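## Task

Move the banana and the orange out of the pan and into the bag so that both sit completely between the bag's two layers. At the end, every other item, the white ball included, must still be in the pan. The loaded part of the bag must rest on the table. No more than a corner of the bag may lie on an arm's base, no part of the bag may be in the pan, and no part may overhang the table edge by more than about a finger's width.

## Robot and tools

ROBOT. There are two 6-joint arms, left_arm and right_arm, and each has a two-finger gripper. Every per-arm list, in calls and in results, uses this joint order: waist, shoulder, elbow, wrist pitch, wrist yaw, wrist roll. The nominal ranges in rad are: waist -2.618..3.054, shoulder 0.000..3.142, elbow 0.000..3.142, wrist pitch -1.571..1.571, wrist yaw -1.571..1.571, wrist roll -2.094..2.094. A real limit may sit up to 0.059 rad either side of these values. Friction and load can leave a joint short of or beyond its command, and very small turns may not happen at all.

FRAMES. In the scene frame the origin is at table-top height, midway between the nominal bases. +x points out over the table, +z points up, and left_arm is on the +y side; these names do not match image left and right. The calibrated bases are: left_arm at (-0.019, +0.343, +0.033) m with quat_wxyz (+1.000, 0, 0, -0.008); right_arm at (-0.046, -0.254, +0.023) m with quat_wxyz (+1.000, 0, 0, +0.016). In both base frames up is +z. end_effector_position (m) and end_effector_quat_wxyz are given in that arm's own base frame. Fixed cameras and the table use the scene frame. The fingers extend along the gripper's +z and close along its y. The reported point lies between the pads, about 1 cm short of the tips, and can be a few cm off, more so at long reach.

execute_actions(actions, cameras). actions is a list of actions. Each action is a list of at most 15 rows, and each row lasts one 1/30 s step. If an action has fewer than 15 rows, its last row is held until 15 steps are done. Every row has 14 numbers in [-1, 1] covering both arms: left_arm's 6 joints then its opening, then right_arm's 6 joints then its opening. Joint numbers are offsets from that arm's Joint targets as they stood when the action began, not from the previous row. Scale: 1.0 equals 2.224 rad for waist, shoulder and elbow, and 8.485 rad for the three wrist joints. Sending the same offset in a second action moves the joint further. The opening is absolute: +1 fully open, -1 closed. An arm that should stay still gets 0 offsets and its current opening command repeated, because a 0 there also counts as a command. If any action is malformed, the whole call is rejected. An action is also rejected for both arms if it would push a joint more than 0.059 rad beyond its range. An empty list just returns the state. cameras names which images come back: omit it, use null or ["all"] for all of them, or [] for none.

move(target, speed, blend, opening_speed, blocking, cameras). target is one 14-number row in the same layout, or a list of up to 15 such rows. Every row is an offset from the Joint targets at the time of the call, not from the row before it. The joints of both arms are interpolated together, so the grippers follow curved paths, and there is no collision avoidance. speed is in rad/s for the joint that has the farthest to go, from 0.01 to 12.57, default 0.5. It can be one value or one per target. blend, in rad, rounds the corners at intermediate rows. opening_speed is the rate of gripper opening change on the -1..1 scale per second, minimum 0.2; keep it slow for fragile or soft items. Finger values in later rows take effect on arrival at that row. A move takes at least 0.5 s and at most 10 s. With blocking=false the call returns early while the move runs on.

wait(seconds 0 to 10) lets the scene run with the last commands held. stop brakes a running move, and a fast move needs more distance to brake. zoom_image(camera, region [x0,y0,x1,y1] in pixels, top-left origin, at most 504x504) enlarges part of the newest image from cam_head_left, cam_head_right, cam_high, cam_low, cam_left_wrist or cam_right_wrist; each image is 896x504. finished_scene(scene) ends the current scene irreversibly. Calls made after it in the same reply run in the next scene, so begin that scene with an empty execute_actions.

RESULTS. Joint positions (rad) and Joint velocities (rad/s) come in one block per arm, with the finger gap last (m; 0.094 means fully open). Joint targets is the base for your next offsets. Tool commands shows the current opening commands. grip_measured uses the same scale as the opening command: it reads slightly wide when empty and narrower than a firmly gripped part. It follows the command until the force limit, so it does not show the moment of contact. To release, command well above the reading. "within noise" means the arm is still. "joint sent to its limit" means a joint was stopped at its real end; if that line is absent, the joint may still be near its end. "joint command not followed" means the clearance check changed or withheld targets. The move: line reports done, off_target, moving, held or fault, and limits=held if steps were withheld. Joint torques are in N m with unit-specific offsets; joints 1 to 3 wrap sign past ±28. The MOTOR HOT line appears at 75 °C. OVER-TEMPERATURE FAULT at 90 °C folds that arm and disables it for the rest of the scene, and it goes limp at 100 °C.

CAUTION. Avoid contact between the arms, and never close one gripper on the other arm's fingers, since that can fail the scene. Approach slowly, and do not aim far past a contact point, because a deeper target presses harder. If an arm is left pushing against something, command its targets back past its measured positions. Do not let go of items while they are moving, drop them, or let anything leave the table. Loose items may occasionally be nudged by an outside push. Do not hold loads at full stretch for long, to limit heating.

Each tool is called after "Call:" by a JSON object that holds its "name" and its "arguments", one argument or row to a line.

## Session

Call:
{"name": "execute_actions", "arguments": {
  "actions": []
}}

Scene clock: 0.00 s.
left_arm: end_effector_position=(+0.3944, +0.0308, +0.0949) grip_measured=+1.000 end_effector_quat_wxyz=(+0.587, -0.050, +0.806, +0.059) | right_arm: end_effector_position=(+0.3969, +0.0123, +0.0815) grip_measured=+1.000 end_effector_quat_wxyz=(+0.550, -0.013, +0.835, -0.014)
Joint positions: left_arm=[0.018 1.567 0.361 0.893 -0.137 -0.006 0.094] | right_arm=[0.058 1.557 0.408 0.741 0.063 -0.014 0.094]
Joint velocities: within noise
Joint torques (N m): no reading
Heat: left arm: 25 °C; right arm: 28 °C.
Joint targets: left_arm=[0.018 1.563 0.365 0.889 -0.137 -0.006] | right_arm=[0.058 1.547 0.419 0.755 0.063 -0.014]
Tool commands: left_gripper/opening=+1.0 right_gripper/opening=+1.0

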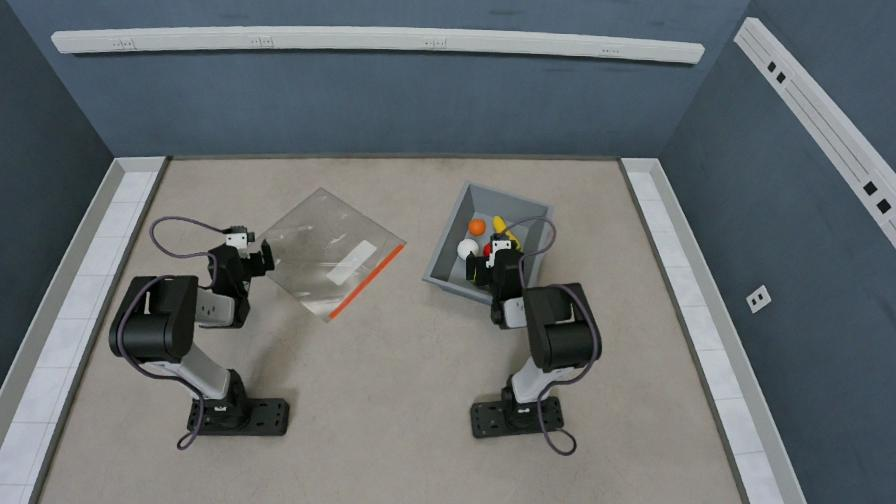

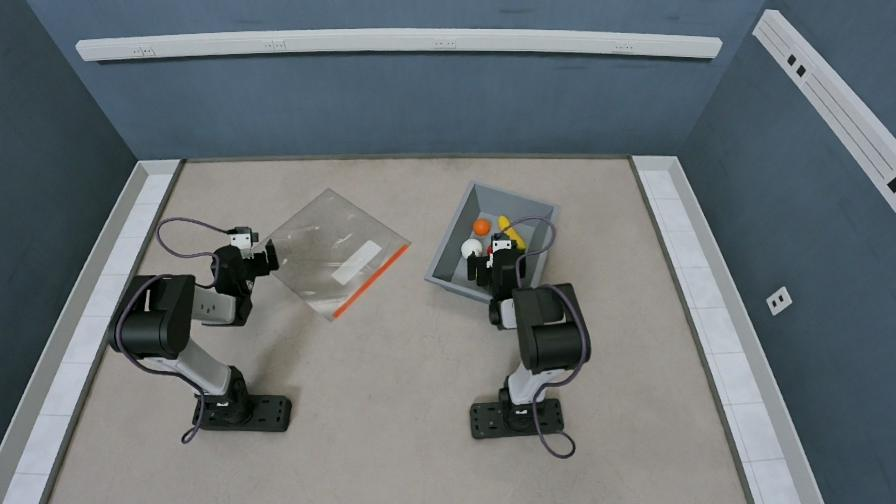

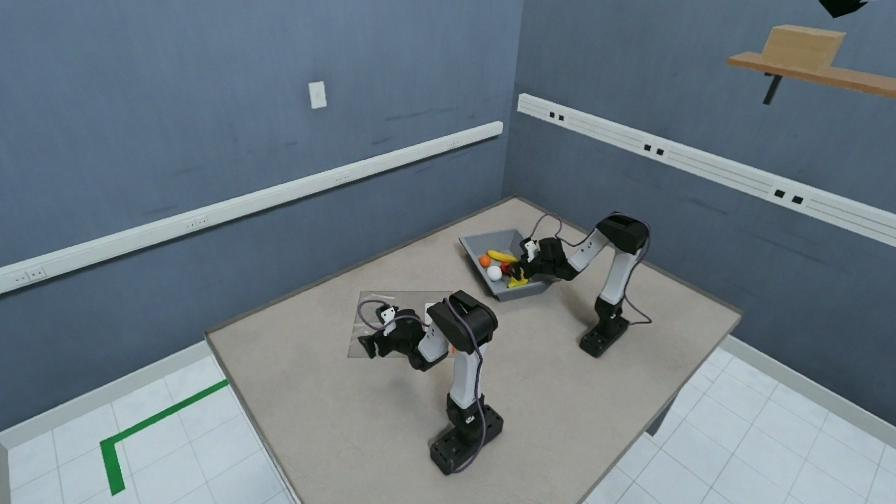

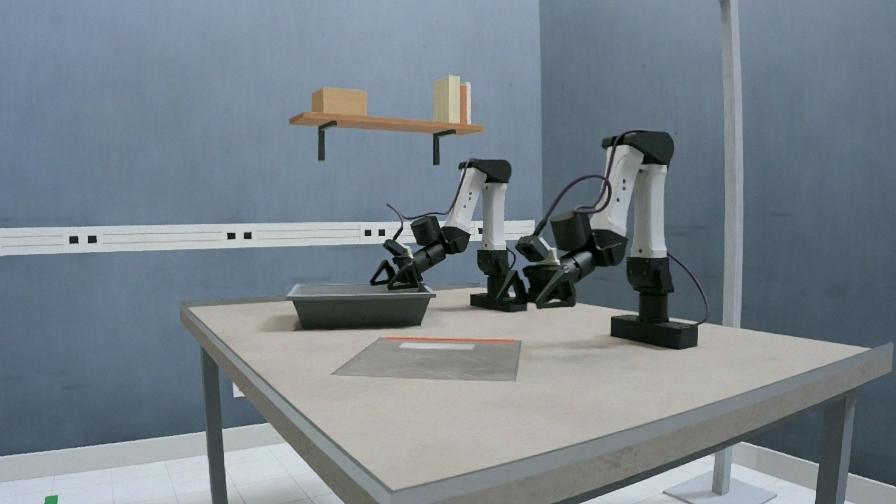

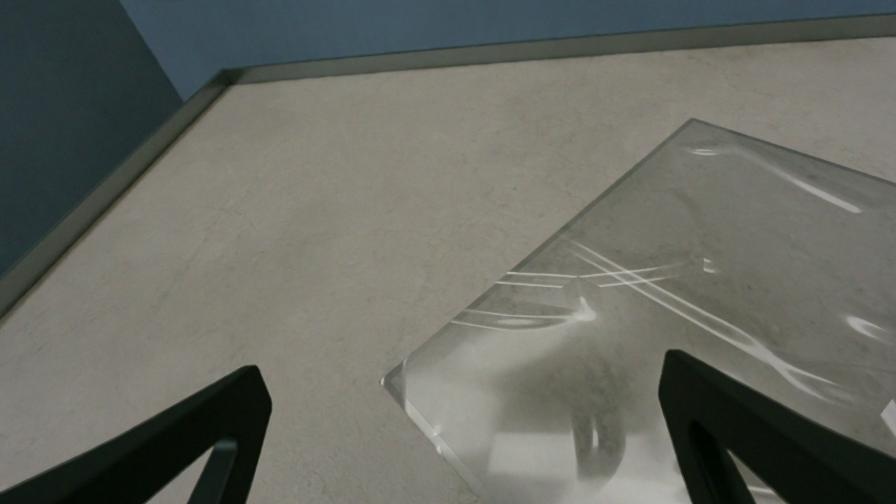

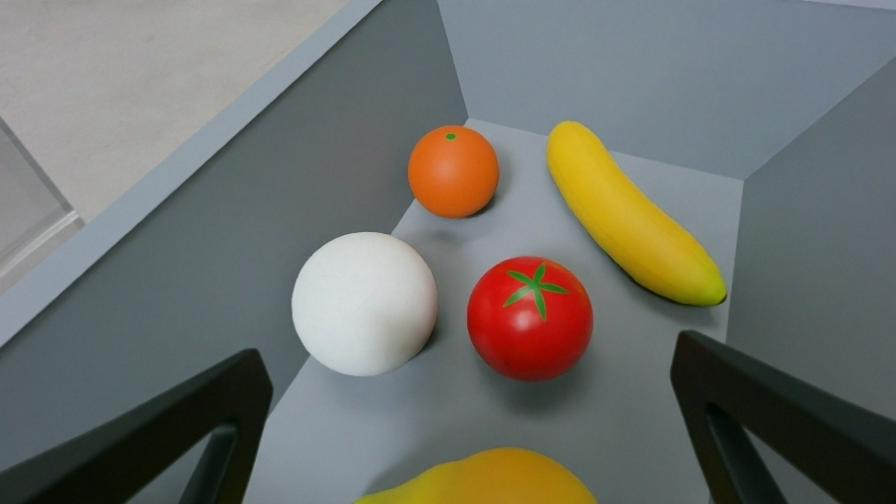

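Call:
{"name": "move", "arguments": {
  "target": [-0.2702,0.266,0.6814,-0.2493,0.0161,0.009,0.28,0,0,0,0,0,0,1],
  "speed": 0.8,
  "cameras": ["cam_head_left","cam_left_wrist","cam_low"]
}}

Scene clock: 4.63 s.
left_arm: end_effector_position=(+0.3630, -0.2365, +0.0831) grip_measured=+0.281 end_effector_quat_wxyz=(+0.042, +0.315, +0.948, -0.004) | right_arm: end_effector_position=(+0.3969, +0.0123, +0.0815) grip_measured=+1.000 end_effector_quat_wxyz=(+0.550, -0.013, +0.835, -0.014)
Joint positions: left_arm=[-0.583 2.134 1.86 -1.214 -0.014 0.059 0.06] | right_arm=[0.058 1.557 0.408 0.741 0.063 -0.014 0.094]
Joint velocities: within noise
Joint torques (N m): left_arm=[0.23 -9.55 9.31 0.47 0.13 0.05] | right_arm=[0.02 -6.09 6.42 2.02 -0.01 0.04]
Heat: left arm: 26 °C; right arm: 29 °C.
Joint targets: left_arm=[-0.583 2.155 1.881 -1.226 0.000 0.070] | right_arm=[0.058 1.547 0.419 0.755 0.063 -0.014]
move: done
Images, in order (width x height): cam_head_left 896x504, cam_low 896x504, cam_left_wrist 896x504.

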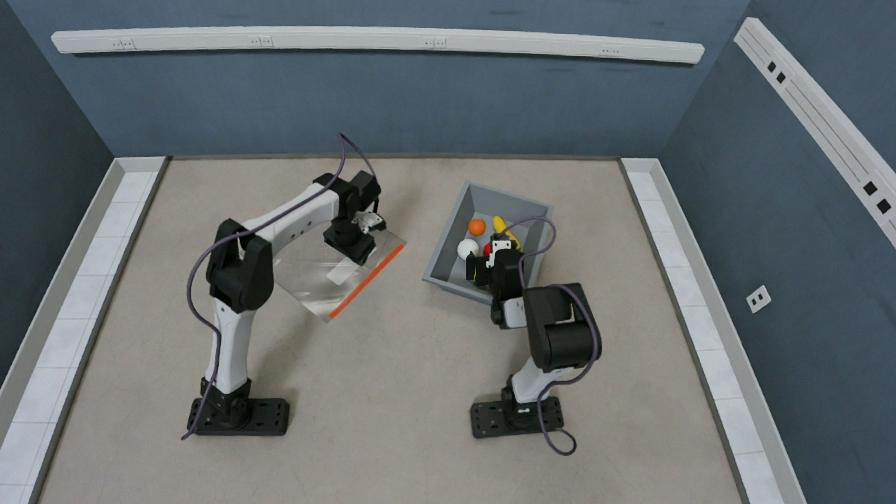

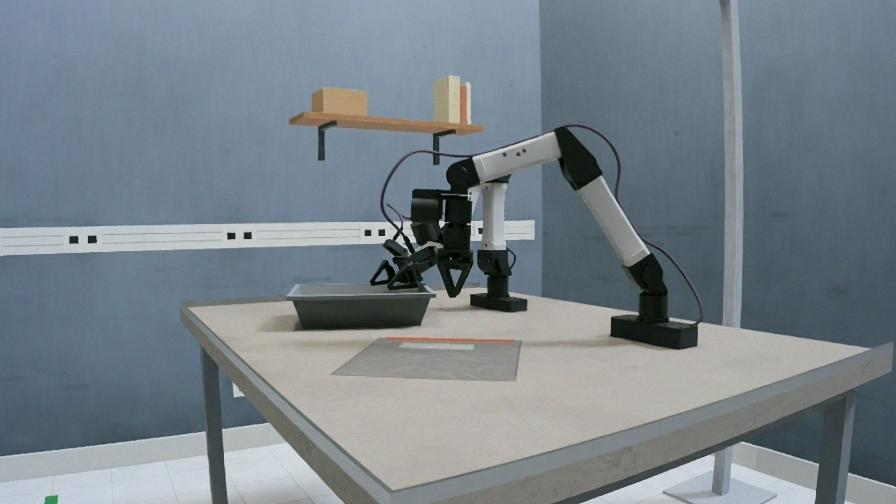

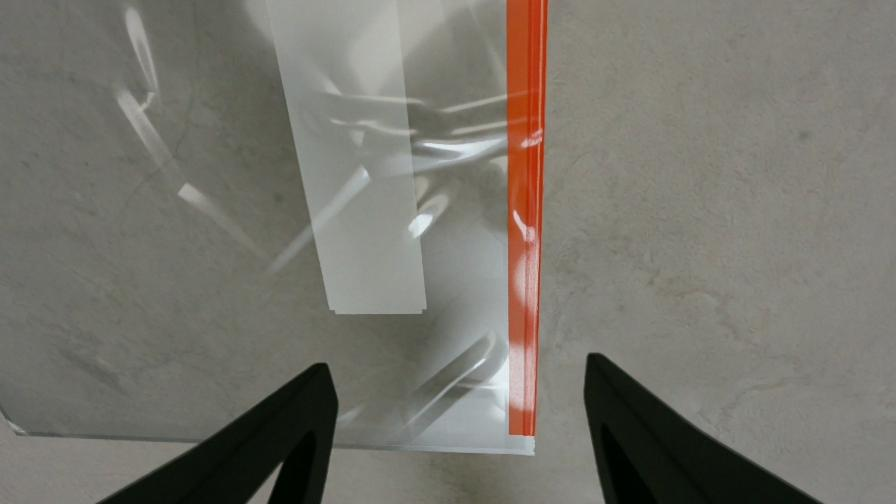

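Call:
{"name": "move", "arguments": {
  "target": [
    [-0.0043,0.0149,-0.1406,0.0408,0,0,0.28,0,0,0,0,0,0,1],
    [-0.0043,0.0492,-0.1714,0.0578,0,0,0.28,0,0,0,0,0,0,1]
  ],
  "speed": [0.25,0.1],
  "cameras": ["cam_left_wrist"]
}}

Scene clock: 8.57 s.
left_arm: end_effector_position=(+0.3577, -0.2354, -0.0178) grip_measured=+0.281 end_effector_quat_wxyz=(+0.046, +0.320, +0.946, -0.007) | right_arm: end_effector_position=(+0.3969, +0.0123, +0.0815) grip_measured=+1.000 end_effector_quat_wxyz=(+0.550, -0.013, +0.835, -0.014)
Joint positions: left_arm=[-0.586 2.194 1.543 -0.827 -0.009 0.067 0.06] | right_arm=[0.058 1.557 0.408 0.741 0.063 -0.014 0.094]
Joint velocities: within noise
Joint torques (N m): left_arm=[-0.28 -5.74 2.44 1.64 0.09 -0.05] | right_arm=[0.02 -6.09 6.43 2.02 -0.01 0.04]
Heat: left arm: 26 °C; right arm: 29 °C.
Joint targets: left_arm=[-0.592 2.264 1.500 -0.736 0.000 0.070] | right_arm=[0.058 1.547 0.419 0.755 0.063 -0.014]
move: off_target (left_arm); left_arm: the wrist pitch is farthest, 0.091 rad from its target
Images, in order (width x height): cam_left_wrist 896x504.

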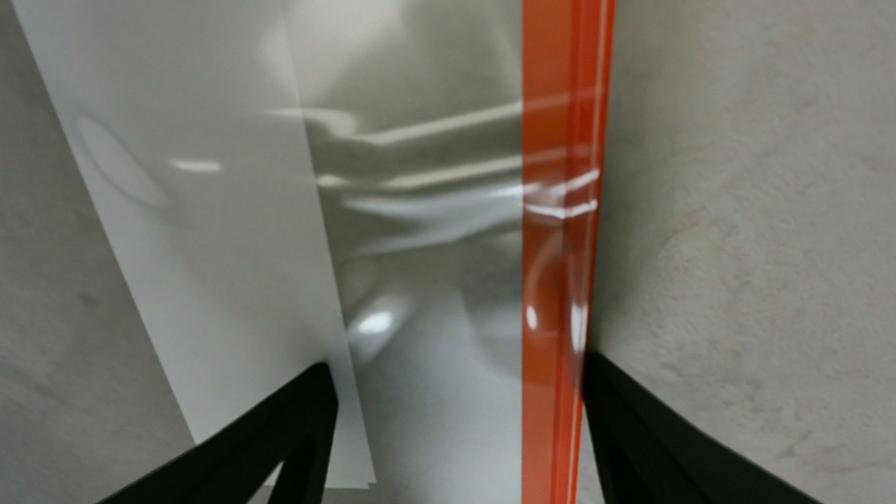

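Call:
{"name": "move", "arguments": {
  "target": [
    [0,-0.0342,0.0308,-0.017,0,0,0.28,0,0,0,0,0,0,1],
    [0.0081,-0.0342,0.0308,-0.017,0,0,0.22,0,0,0,0,0,0,1],
    [0.0081,0,0,0,0,0,0.22,0,0,0,0,0,0,1]
  ],
  "speed": [0.25,0.2,0.12],
  "cameras": ["cam_left_wrist"]
}}

Scene clock: 11.90 s.
left_arm: end_effector_position=(+0.3563, -0.2346, -0.0182) grip_measured=+0.222 end_effector_quat_wxyz=(+0.042, +0.319, +0.947, -0.013) | right_arm: end_effector_position=(+0.3969, +0.0123, +0.0815) grip_measured=+1.000 end_effector_quat_wxyz=(+0.550, -0.013, +0.835, -0.014)
Joint positions: left_arm=[-0.581 2.193 1.54 -0.83 0.004 0.069 0.057] | right_arm=[0.058 1.557 0.408 0.741 0.063 -0.014 0.094]
Joint velocities: within noise
Joint torques (N m): left_arm=[0.66 -5.61 2.74 1.67 -0.02 -0.03] | right_arm=[0.03 -6.09 6.41 2.02 -0.01 0.04]
Heat: left arm: 26 °C; right arm: 29 °C.
Joint targets: left_arm=[-0.574 2.264 1.500 -0.736 -0.001 0.070] | right_arm=[0.058 1.547 0.419 0.755 0.063 -0.014]
move: off_target (left_arm); left_arm: the wrist pitch is farthest, 0.094 rad from its target
Images, in order (width x height): cam_left_wrist 896x504.

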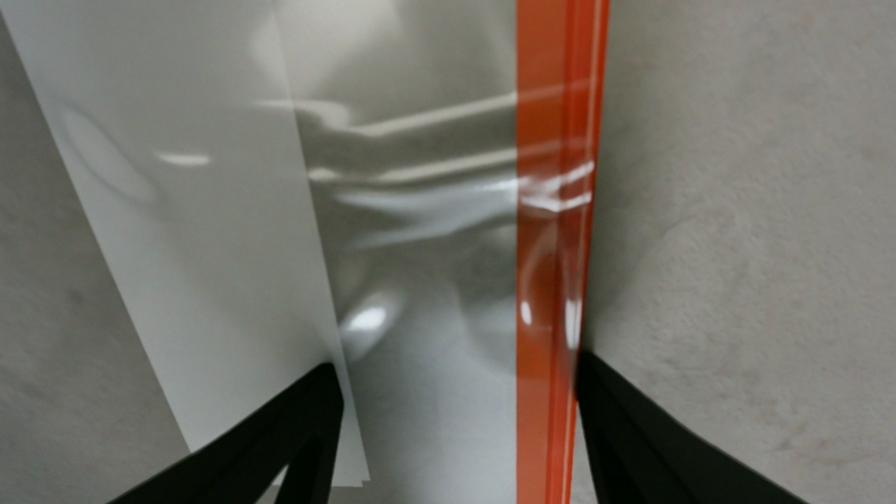

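Call:
{"name": "move", "arguments": {
  "target": [
    [0,-0.051,0.0594,-0.029,0,0,0.22,0,0,0,0,0,0,1],
    [0.009,-0.051,0.0594,-0.029,0,0,0.22,0,0,0,0,0,0,1]
  ],
  "speed": [0.25,0.2],
  "cameras": ["cam_left_wrist"]
}}

Scene clock: 13.83 s.
left_arm: end_effector_position=(+0.3538, -0.2217, +0.0010) grip_measured=+0.221 end_effector_quat_wxyz=(+0.013, +0.308, +0.951, -0.005) | right_arm: end_effector_position=(+0.3969, +0.0123, +0.0815) grip_measured=+1.000 end_effector_quat_wxyz=(+0.550, -0.013, +0.835, -0.014)
Joint positions: left_arm=[-0.558 2.186 1.613 -0.97 0.004 0.069 0.057] | right_arm=[0.058 1.557 0.408 0.741 0.063 -0.014 0.094]
Joint velocities: within noise
Joint torques (N m): left_arm=[0.5 -13.89 8.68 0.32 -0.02 -0.04] | right_arm=[0.03 -6.08 6.43 2.03 -0.01 0.05]
Heat: left arm: 27 °C; right arm: 30 °C.
Joint targets: left_arm=[-0.554 2.151 1.632 -0.982 -0.001 0.070] | right_arm=[0.058 1.547 0.419 0.755 0.063 -0.014]
move: done
Images, in order (width x height): cam_left_wrist 896x504.

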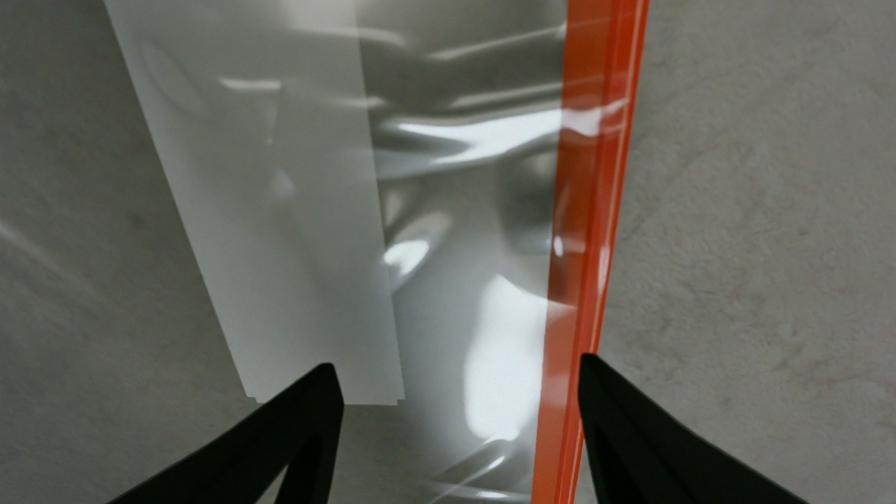

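Call:
{"name": "move", "arguments": {
  "target": [0,0.051,-0.0594,0.029,0,0.009,0.24,0,0,0,0,0,0,1],
  "speed": 0.12,
  "cameras": ["cam_left_wrist"]
}}

Call:
{"name": "move", "arguments": {
  "target": [0,0,0,0,0,0,-1,0,0,0,0,0,0,1],
  "opening_speed": 0.4,
  "cameras": ["cam_left_wrist"]
}}

Scene clock: 16.57 s.
left_arm: end_effector_position=(+0.3643, -0.2281, -0.0176) grip_measured=+0.239 end_effector_quat_wxyz=(+0.048, +0.339, +0.939, -0.015) | right_arm: end_effector_position=(+0.3969, +0.0123, +0.0815) grip_measured=+1.000 end_effector_quat_wxyz=(+0.550, -0.013, +0.835, -0.014)
Joint positions: left_arm=[-0.555 2.194 1.543 -0.82 0.011 0.138 0.058] | right_arm=[0.058 1.557 0.408 0.741 0.063 -0.014 0.094]
Joint velocities: within noise
Joint torques (N m): left_arm=[0.32 -5.75 2.51 1.56 -0.08 0.02] | right_arm=[0.03 -6.09 6.42 2.02 -0.01 0.04]
Heat: left arm: 28 °C; right arm: 30 °C.
Joint targets: left_arm=[-0.554 2.264 1.500 -0.736 -0.001 0.146] | right_arm=[0.058 1.547 0.419 0.755 0.063 -0.014]
move: off_target (left_arm); left_arm: the wrist pitch is farthest, 0.084 rad from its target
Images, in order (width x height): cam_left_wrist 896x504.

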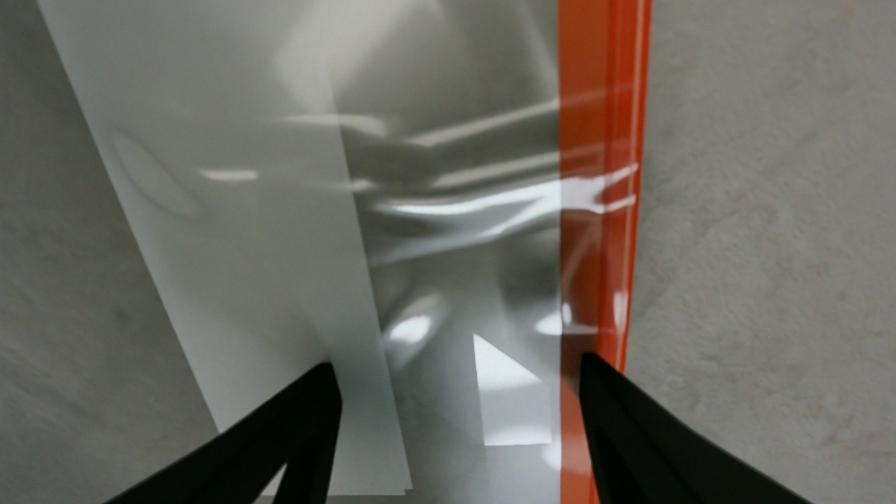

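Scene clock: 19.87 s.
left_arm: end_effector_position=(+0.3710, -0.2360, -0.0170) grip_measured=-0.980 end_effector_quat_wxyz=(+0.067, +0.342, +0.937, -0.026) | right_arm: end_effector_position=(+0.3969, +0.0123, +0.0815) grip_measured=+1.000 end_effector_quat_wxyz=(+0.550, -0.013, +0.835, -0.014)
Joint positions: left_arm=[-0.557 2.194 1.54 -0.776 0.024 0.14 0.001] | right_arm=[0.058 1.557 0.408 0.741 0.063 -0.014 0.094]
Joint velocities: within noise
Joint torques (N m): left_arm=[0.44 -5.83 2.82 1.17 -0.19 0.01] | right_arm=[0.03 -6.08 6.42 2.02 -0.01 0.04]
Heat: left arm: 28 °C; right arm: 30 °C.
Joint targets: left_arm=[-0.554 2.264 1.500 -0.736 0.000 0.146] | right_arm=[0.058 1.547 0.419 0.755 0.063 -0.014]
move: off_target (left_arm); left_arm: the shoulder is farthest, 0.070 rad from its target
Images, in order (width x height): cam_left_wrist 896x504.

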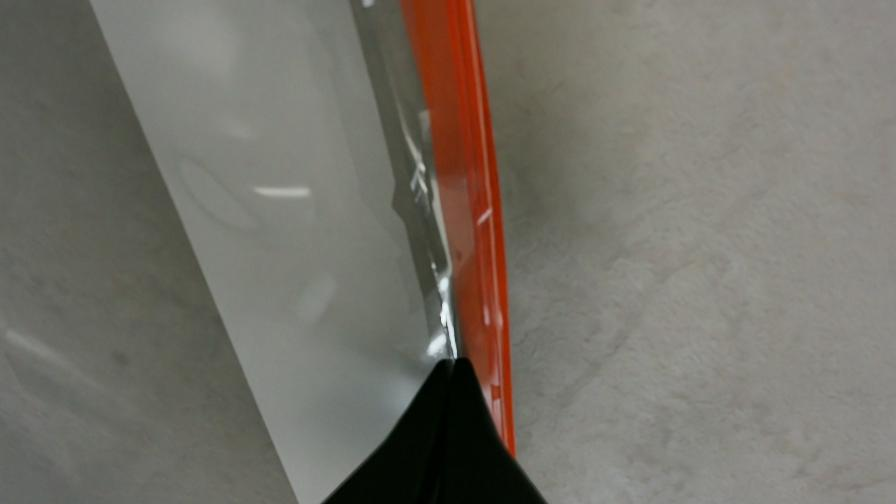

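Call:
{"name": "zoom_image", "arguments": {
  "camera": "cam_left_wrist",
  "region": [300, 150, 700, 504]
}}

Scaled by 1.260 from the camera's 896x504 image, which has a finer 1280x720 frame.

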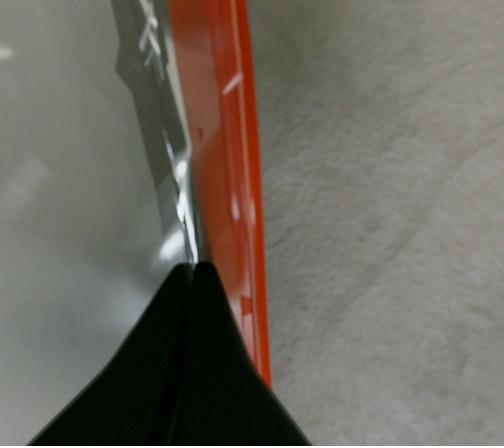

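Call:
{"name": "move", "arguments": {
  "target": [0,-0.0782,0.0705,-0.0331,0,0,-1,0,0,0,0,0,0,1],
  "speed": 0.15,
  "cameras": ["cam_head_left","cam_low","cam_left_wrist","cam_right_wrist"]
}}

Scene clock: 22.87 s.
left_arm: end_effector_position=(+0.3577, -0.2260, +0.0321) grip_measured=-0.981 end_effector_quat_wxyz=(+0.038, +0.342, +0.939, -0.016) | right_arm: end_effector_position=(+0.3969, +0.0123, +0.0815) grip_measured=+1.000 end_effector_quat_wxyz=(+0.550, -0.013, +0.835, -0.014)
Joint positions: left_arm=[-0.557 2.123 1.637 -1.004 0.015 0.14 0.001] | right_arm=[0.058 1.557 0.408 0.741 0.063 -0.014 0.094]
Joint velocities: within noise
Joint torques (N m): left_arm=[0.44 -13.46 8.85 0.46 -0.12 0.02] | right_arm=[0.03 -6.08 6.43 2.02 -0.01 0.04]
Heat: left arm: 29 °C; right arm: 30 °C.
Joint targets: left_arm=[-0.554 2.090 1.657 -1.017 0.000 0.146] | right_arm=[0.058 1.547 0.419 0.755 0.063 -0.014]
move: done
Images, in order (width x height): cam_head_left 896x504, cam_low 896x504, cam_left_wrist 896x504, cam_right_wrist 896x504.

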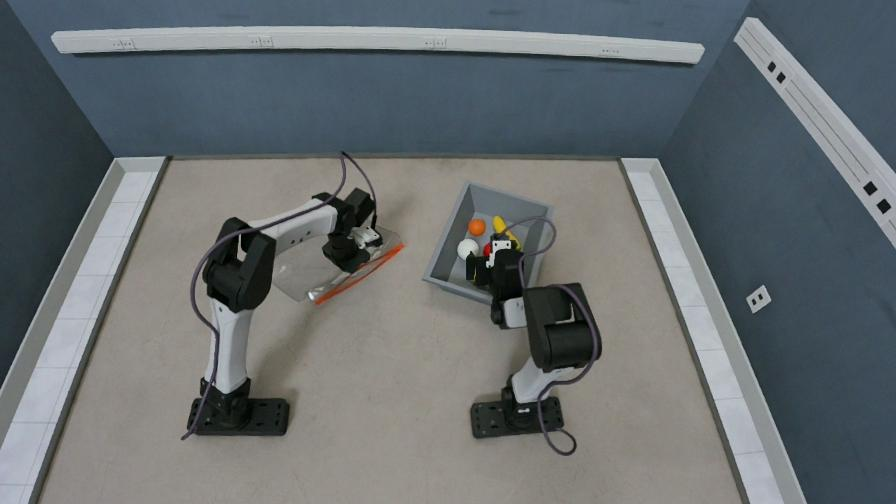

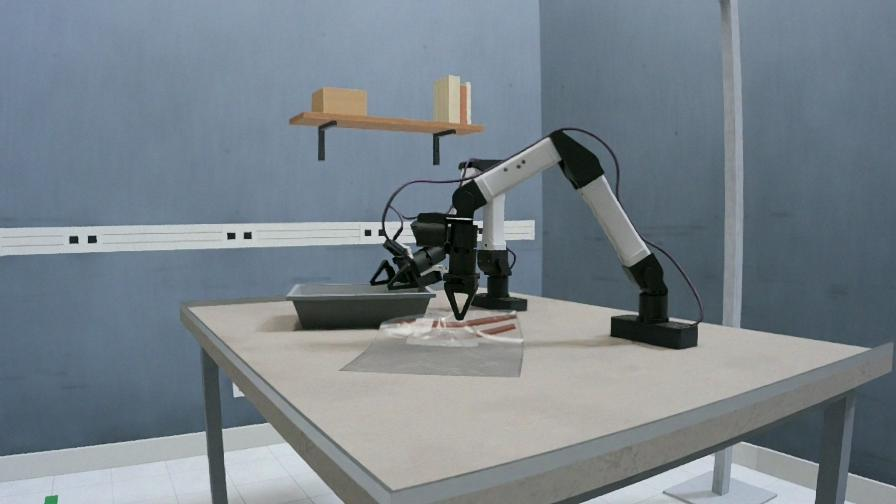

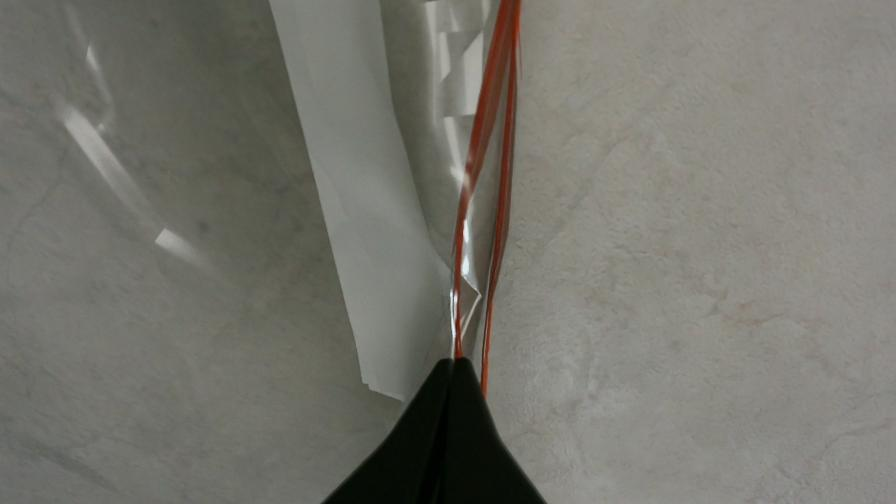

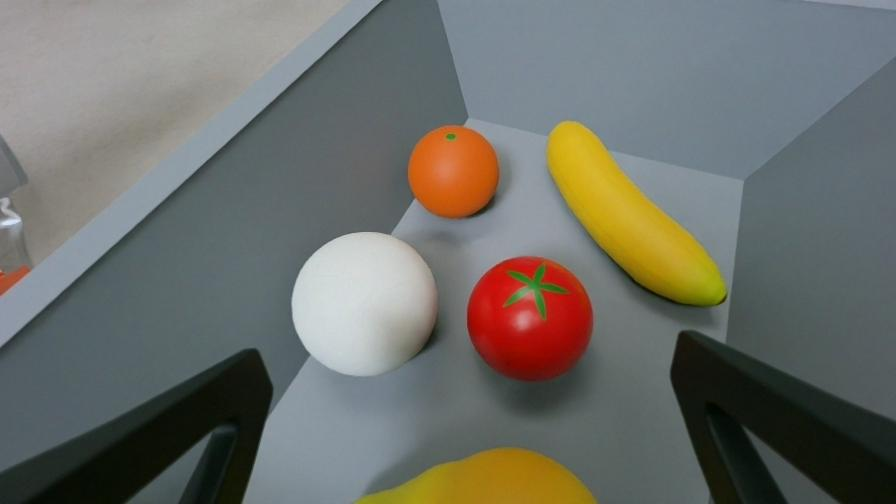

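Call:
{"name": "zoom_image", "arguments": {
  "camera": "cam_low",
  "region": [330, 260, 560, 400]
}}

Call:
{"name": "zoom_image", "arguments": {
  "camera": "cam_left_wrist",
  "region": [350, 0, 650, 440]
}}

Scaled by 2.191 from the camera's 896x504 image, which has a finer 1280x720 frame.

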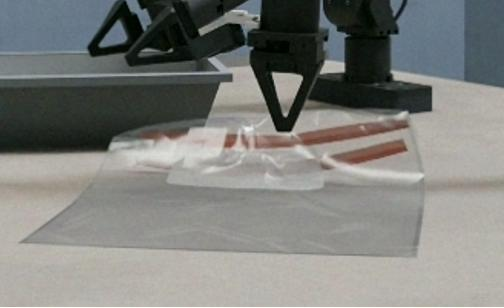

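Scaled by 1.145 from the camera's 896x504 image, which has a finer 1280x720 frame.

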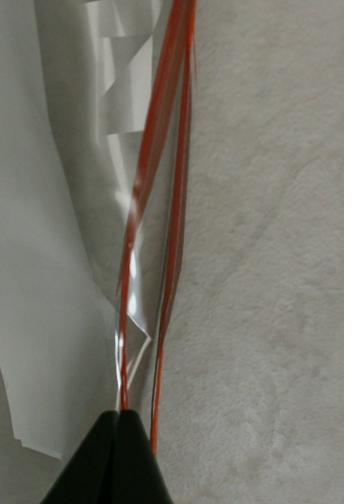

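Call:
{"name": "move", "arguments": {
  "target": [0,-0.0135,0.0685,-0.0216,0,0,-1,0,0,0,0,0,0,1],
  "speed": 0.2,
  "cameras": ["cam_head_left","cam_low","cam_left_wrist"]
}}

Call:
{"name": "zoom_image", "arguments": {
  "camera": "cam_low",
  "region": [330, 260, 560, 400]
}}

Call:
{"name": "zoom_image", "arguments": {
  "camera": "cam_head_left",
  "region": [240, 180, 440, 330]
}}

Scene clock: 24.90 s.
left_arm: end_effector_position=(+0.3575, -0.2258, +0.0812) grip_measured=-0.981 end_effector_quat_wxyz=(+0.037, +0.342, +0.939, -0.016) | right_arm: end_effector_position=(+0.3969, +0.0123, +0.0815) grip_measured=+1.000 end_effector_quat_wxyz=(+0.550, -0.013, +0.835, -0.014)
Joint positions: left_arm=[-0.557 2.093 1.789 -1.188 0.015 0.14 0.001] | right_arm=[0.058 1.557 0.408 0.741 0.063 -0.014 0.094]
Joint velocities: within noise
Joint torques (N m): left_arm=[0.47 -13.39 9.1 0.44 -0.12 0.01] | right_arm=[0.05 -6.09 6.42 2.03 -0.01 0.05]
Heat: left arm: 30 °C; right arm: 30 °C.
Joint targets: left_arm=[-0.554 2.060 1.809 -1.200 -0.001 0.146] | right_arm=[0.058 1.547 0.419 0.755 0.063 -0.014]
move: done
Images, in order (width x height): cam_head_left 896x504, cam_low 896x504, cam_left_wrist 896x504.

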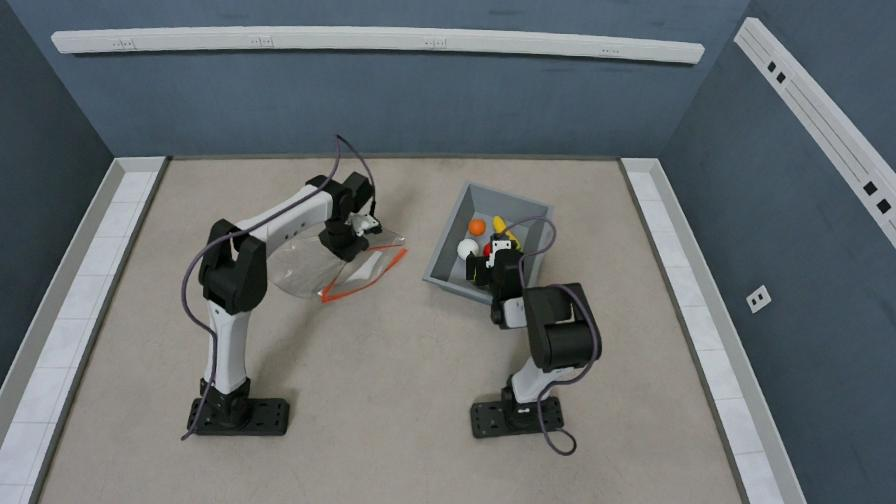

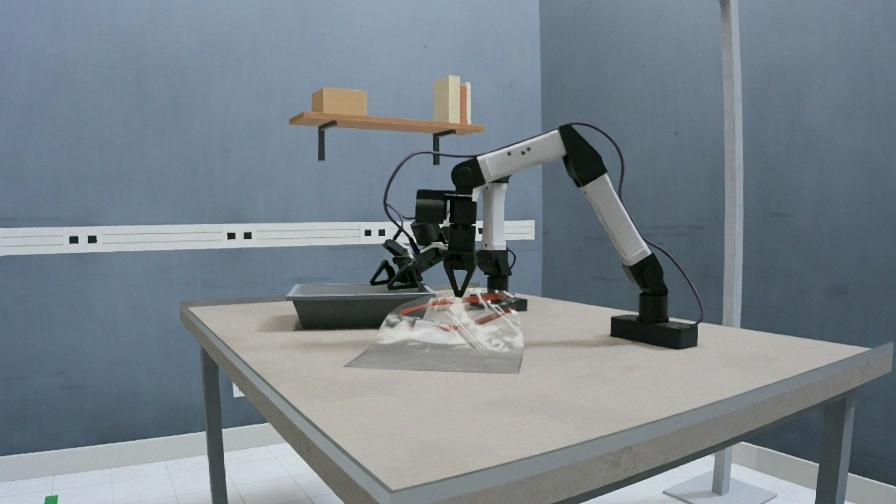

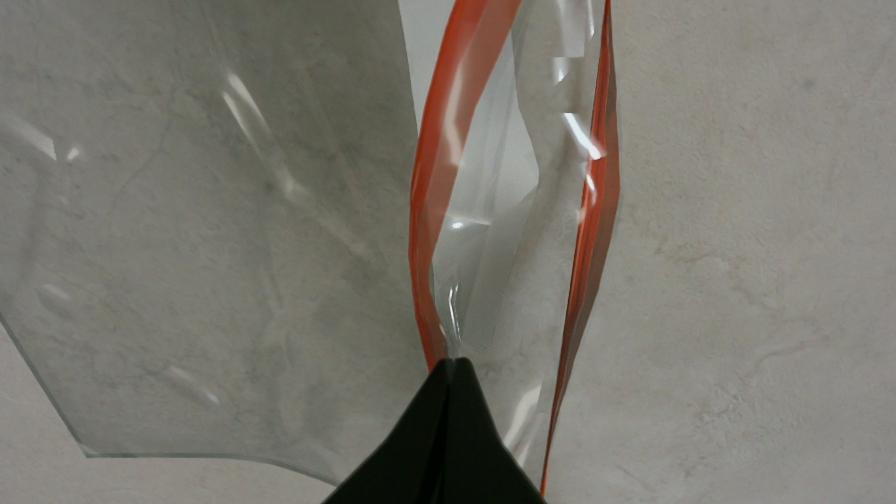

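Scaled by 2.191 from the camera's 896x504 image, which has a finer 1280x720 frame.

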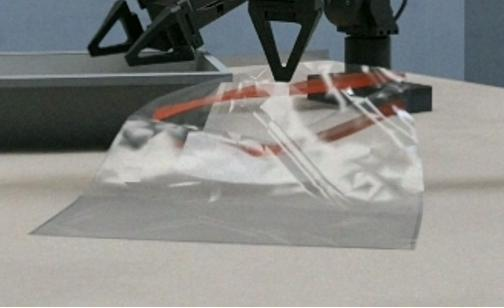

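Scaled by 2.520 from the camera's 896x504 image, which has a finer 1280x720 frame.

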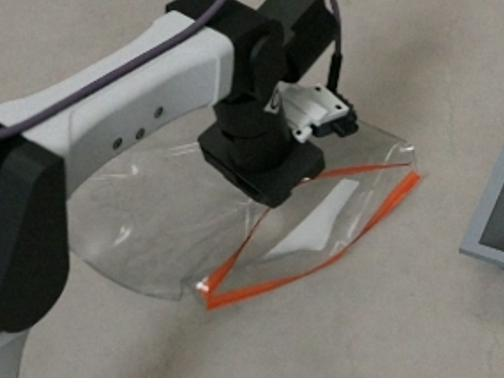

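Call:
{"name": "move", "arguments": {
  "target": [0.1115,-0.0944,-0.122,0.0345,0.0589,-0.0302,-1,0,0,0,0,0,0,1],
  "speed": 0.2,
  "cameras": ["cam_head_left","cam_low","cam_left_wrist"]
}}

Call:
{"name": "zoom_image", "arguments": {
  "camera": "cam_low",
  "region": [330, 260, 560, 400]
}}

Call:
{"name": "zoom_image", "arguments": {
  "camera": "cam_head_left",
  "region": [240, 180, 440, 330]
}}

Scene clock: 28.97 s.
left_arm: end_effector_position=(+0.3785, -0.2052, +0.1264) grip_measured=-0.981 end_effector_quat_wxyz=(+0.103, +0.139, +0.949, -0.262) | right_arm: end_effector_position=(+0.3969, +0.0123, +0.0815) grip_measured=+1.000 end_effector_quat_wxyz=(+0.550, -0.013, +0.835, -0.014)
Joint positions: left_arm=[-0.311 1.882 1.549 -0.918 0.482 -0.099 0.001] | right_arm=[0.058 1.557 0.408 0.741 0.063 -0.014 0.094]
Joint velocities: within noise
Joint torques (N m): left_arm=[0.57 -11.95 6.54 1.2 0.42 -0.1] | right_arm=[0.03 -6.06 6.46 2.02 -0.01 0.04]
Heat: left arm: 32 °C; right arm: 31 °C.
Joint targets: left_arm=[-0.306 1.850 1.538 -0.907 0.499 -0.110] | right_arm=[0.058 1.547 0.419 0.755 0.063 -0.014]
move: done
Images, in order (width x height): cam_head_left 896x504, cam_low 896x504, cam_left_wrist 896x504.

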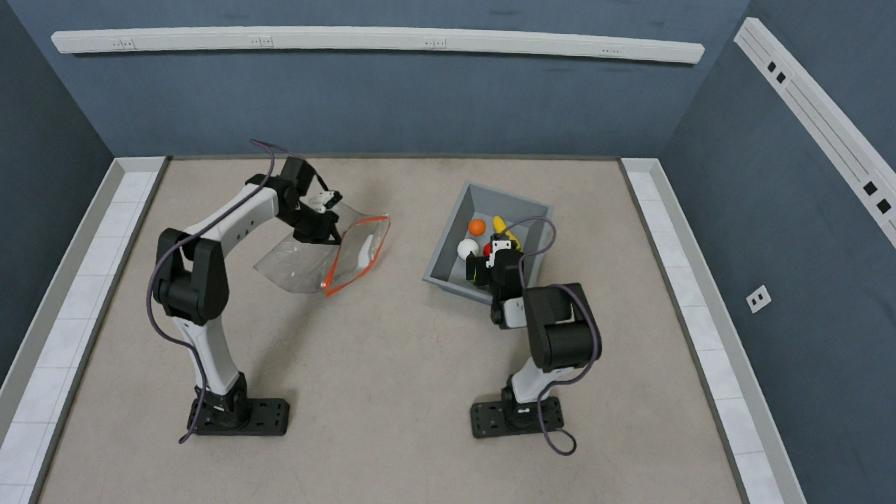

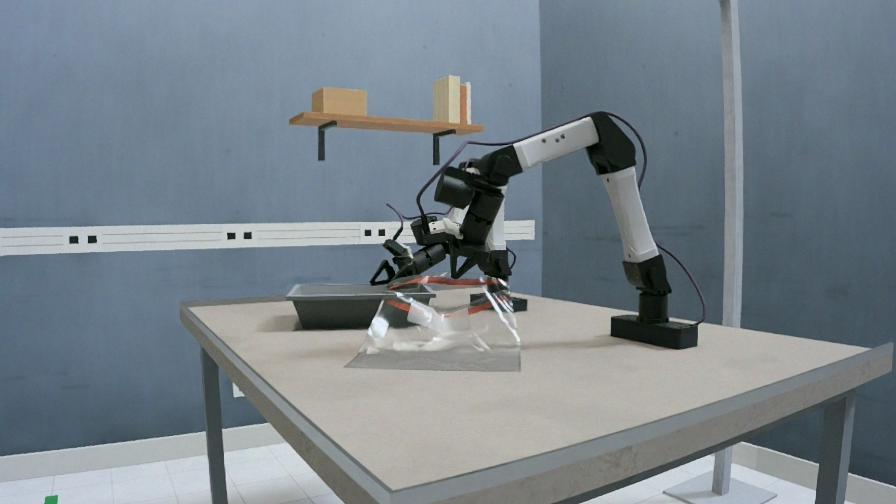

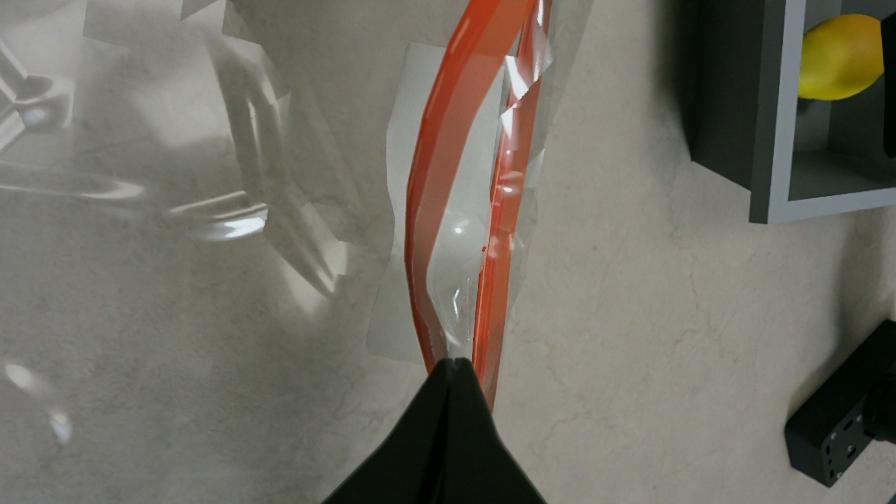

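Scaled by 2.191 from the camera's 896x504 image, which has a finer 1280x720 frame.

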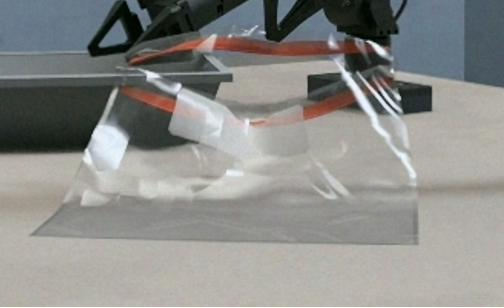

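Scaled by 2.520 from the camera's 896x504 image, which has a finer 1280x720 frame.

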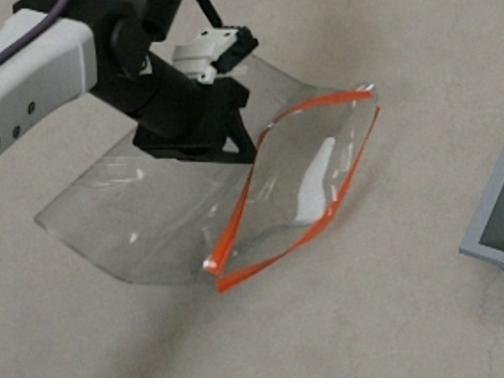

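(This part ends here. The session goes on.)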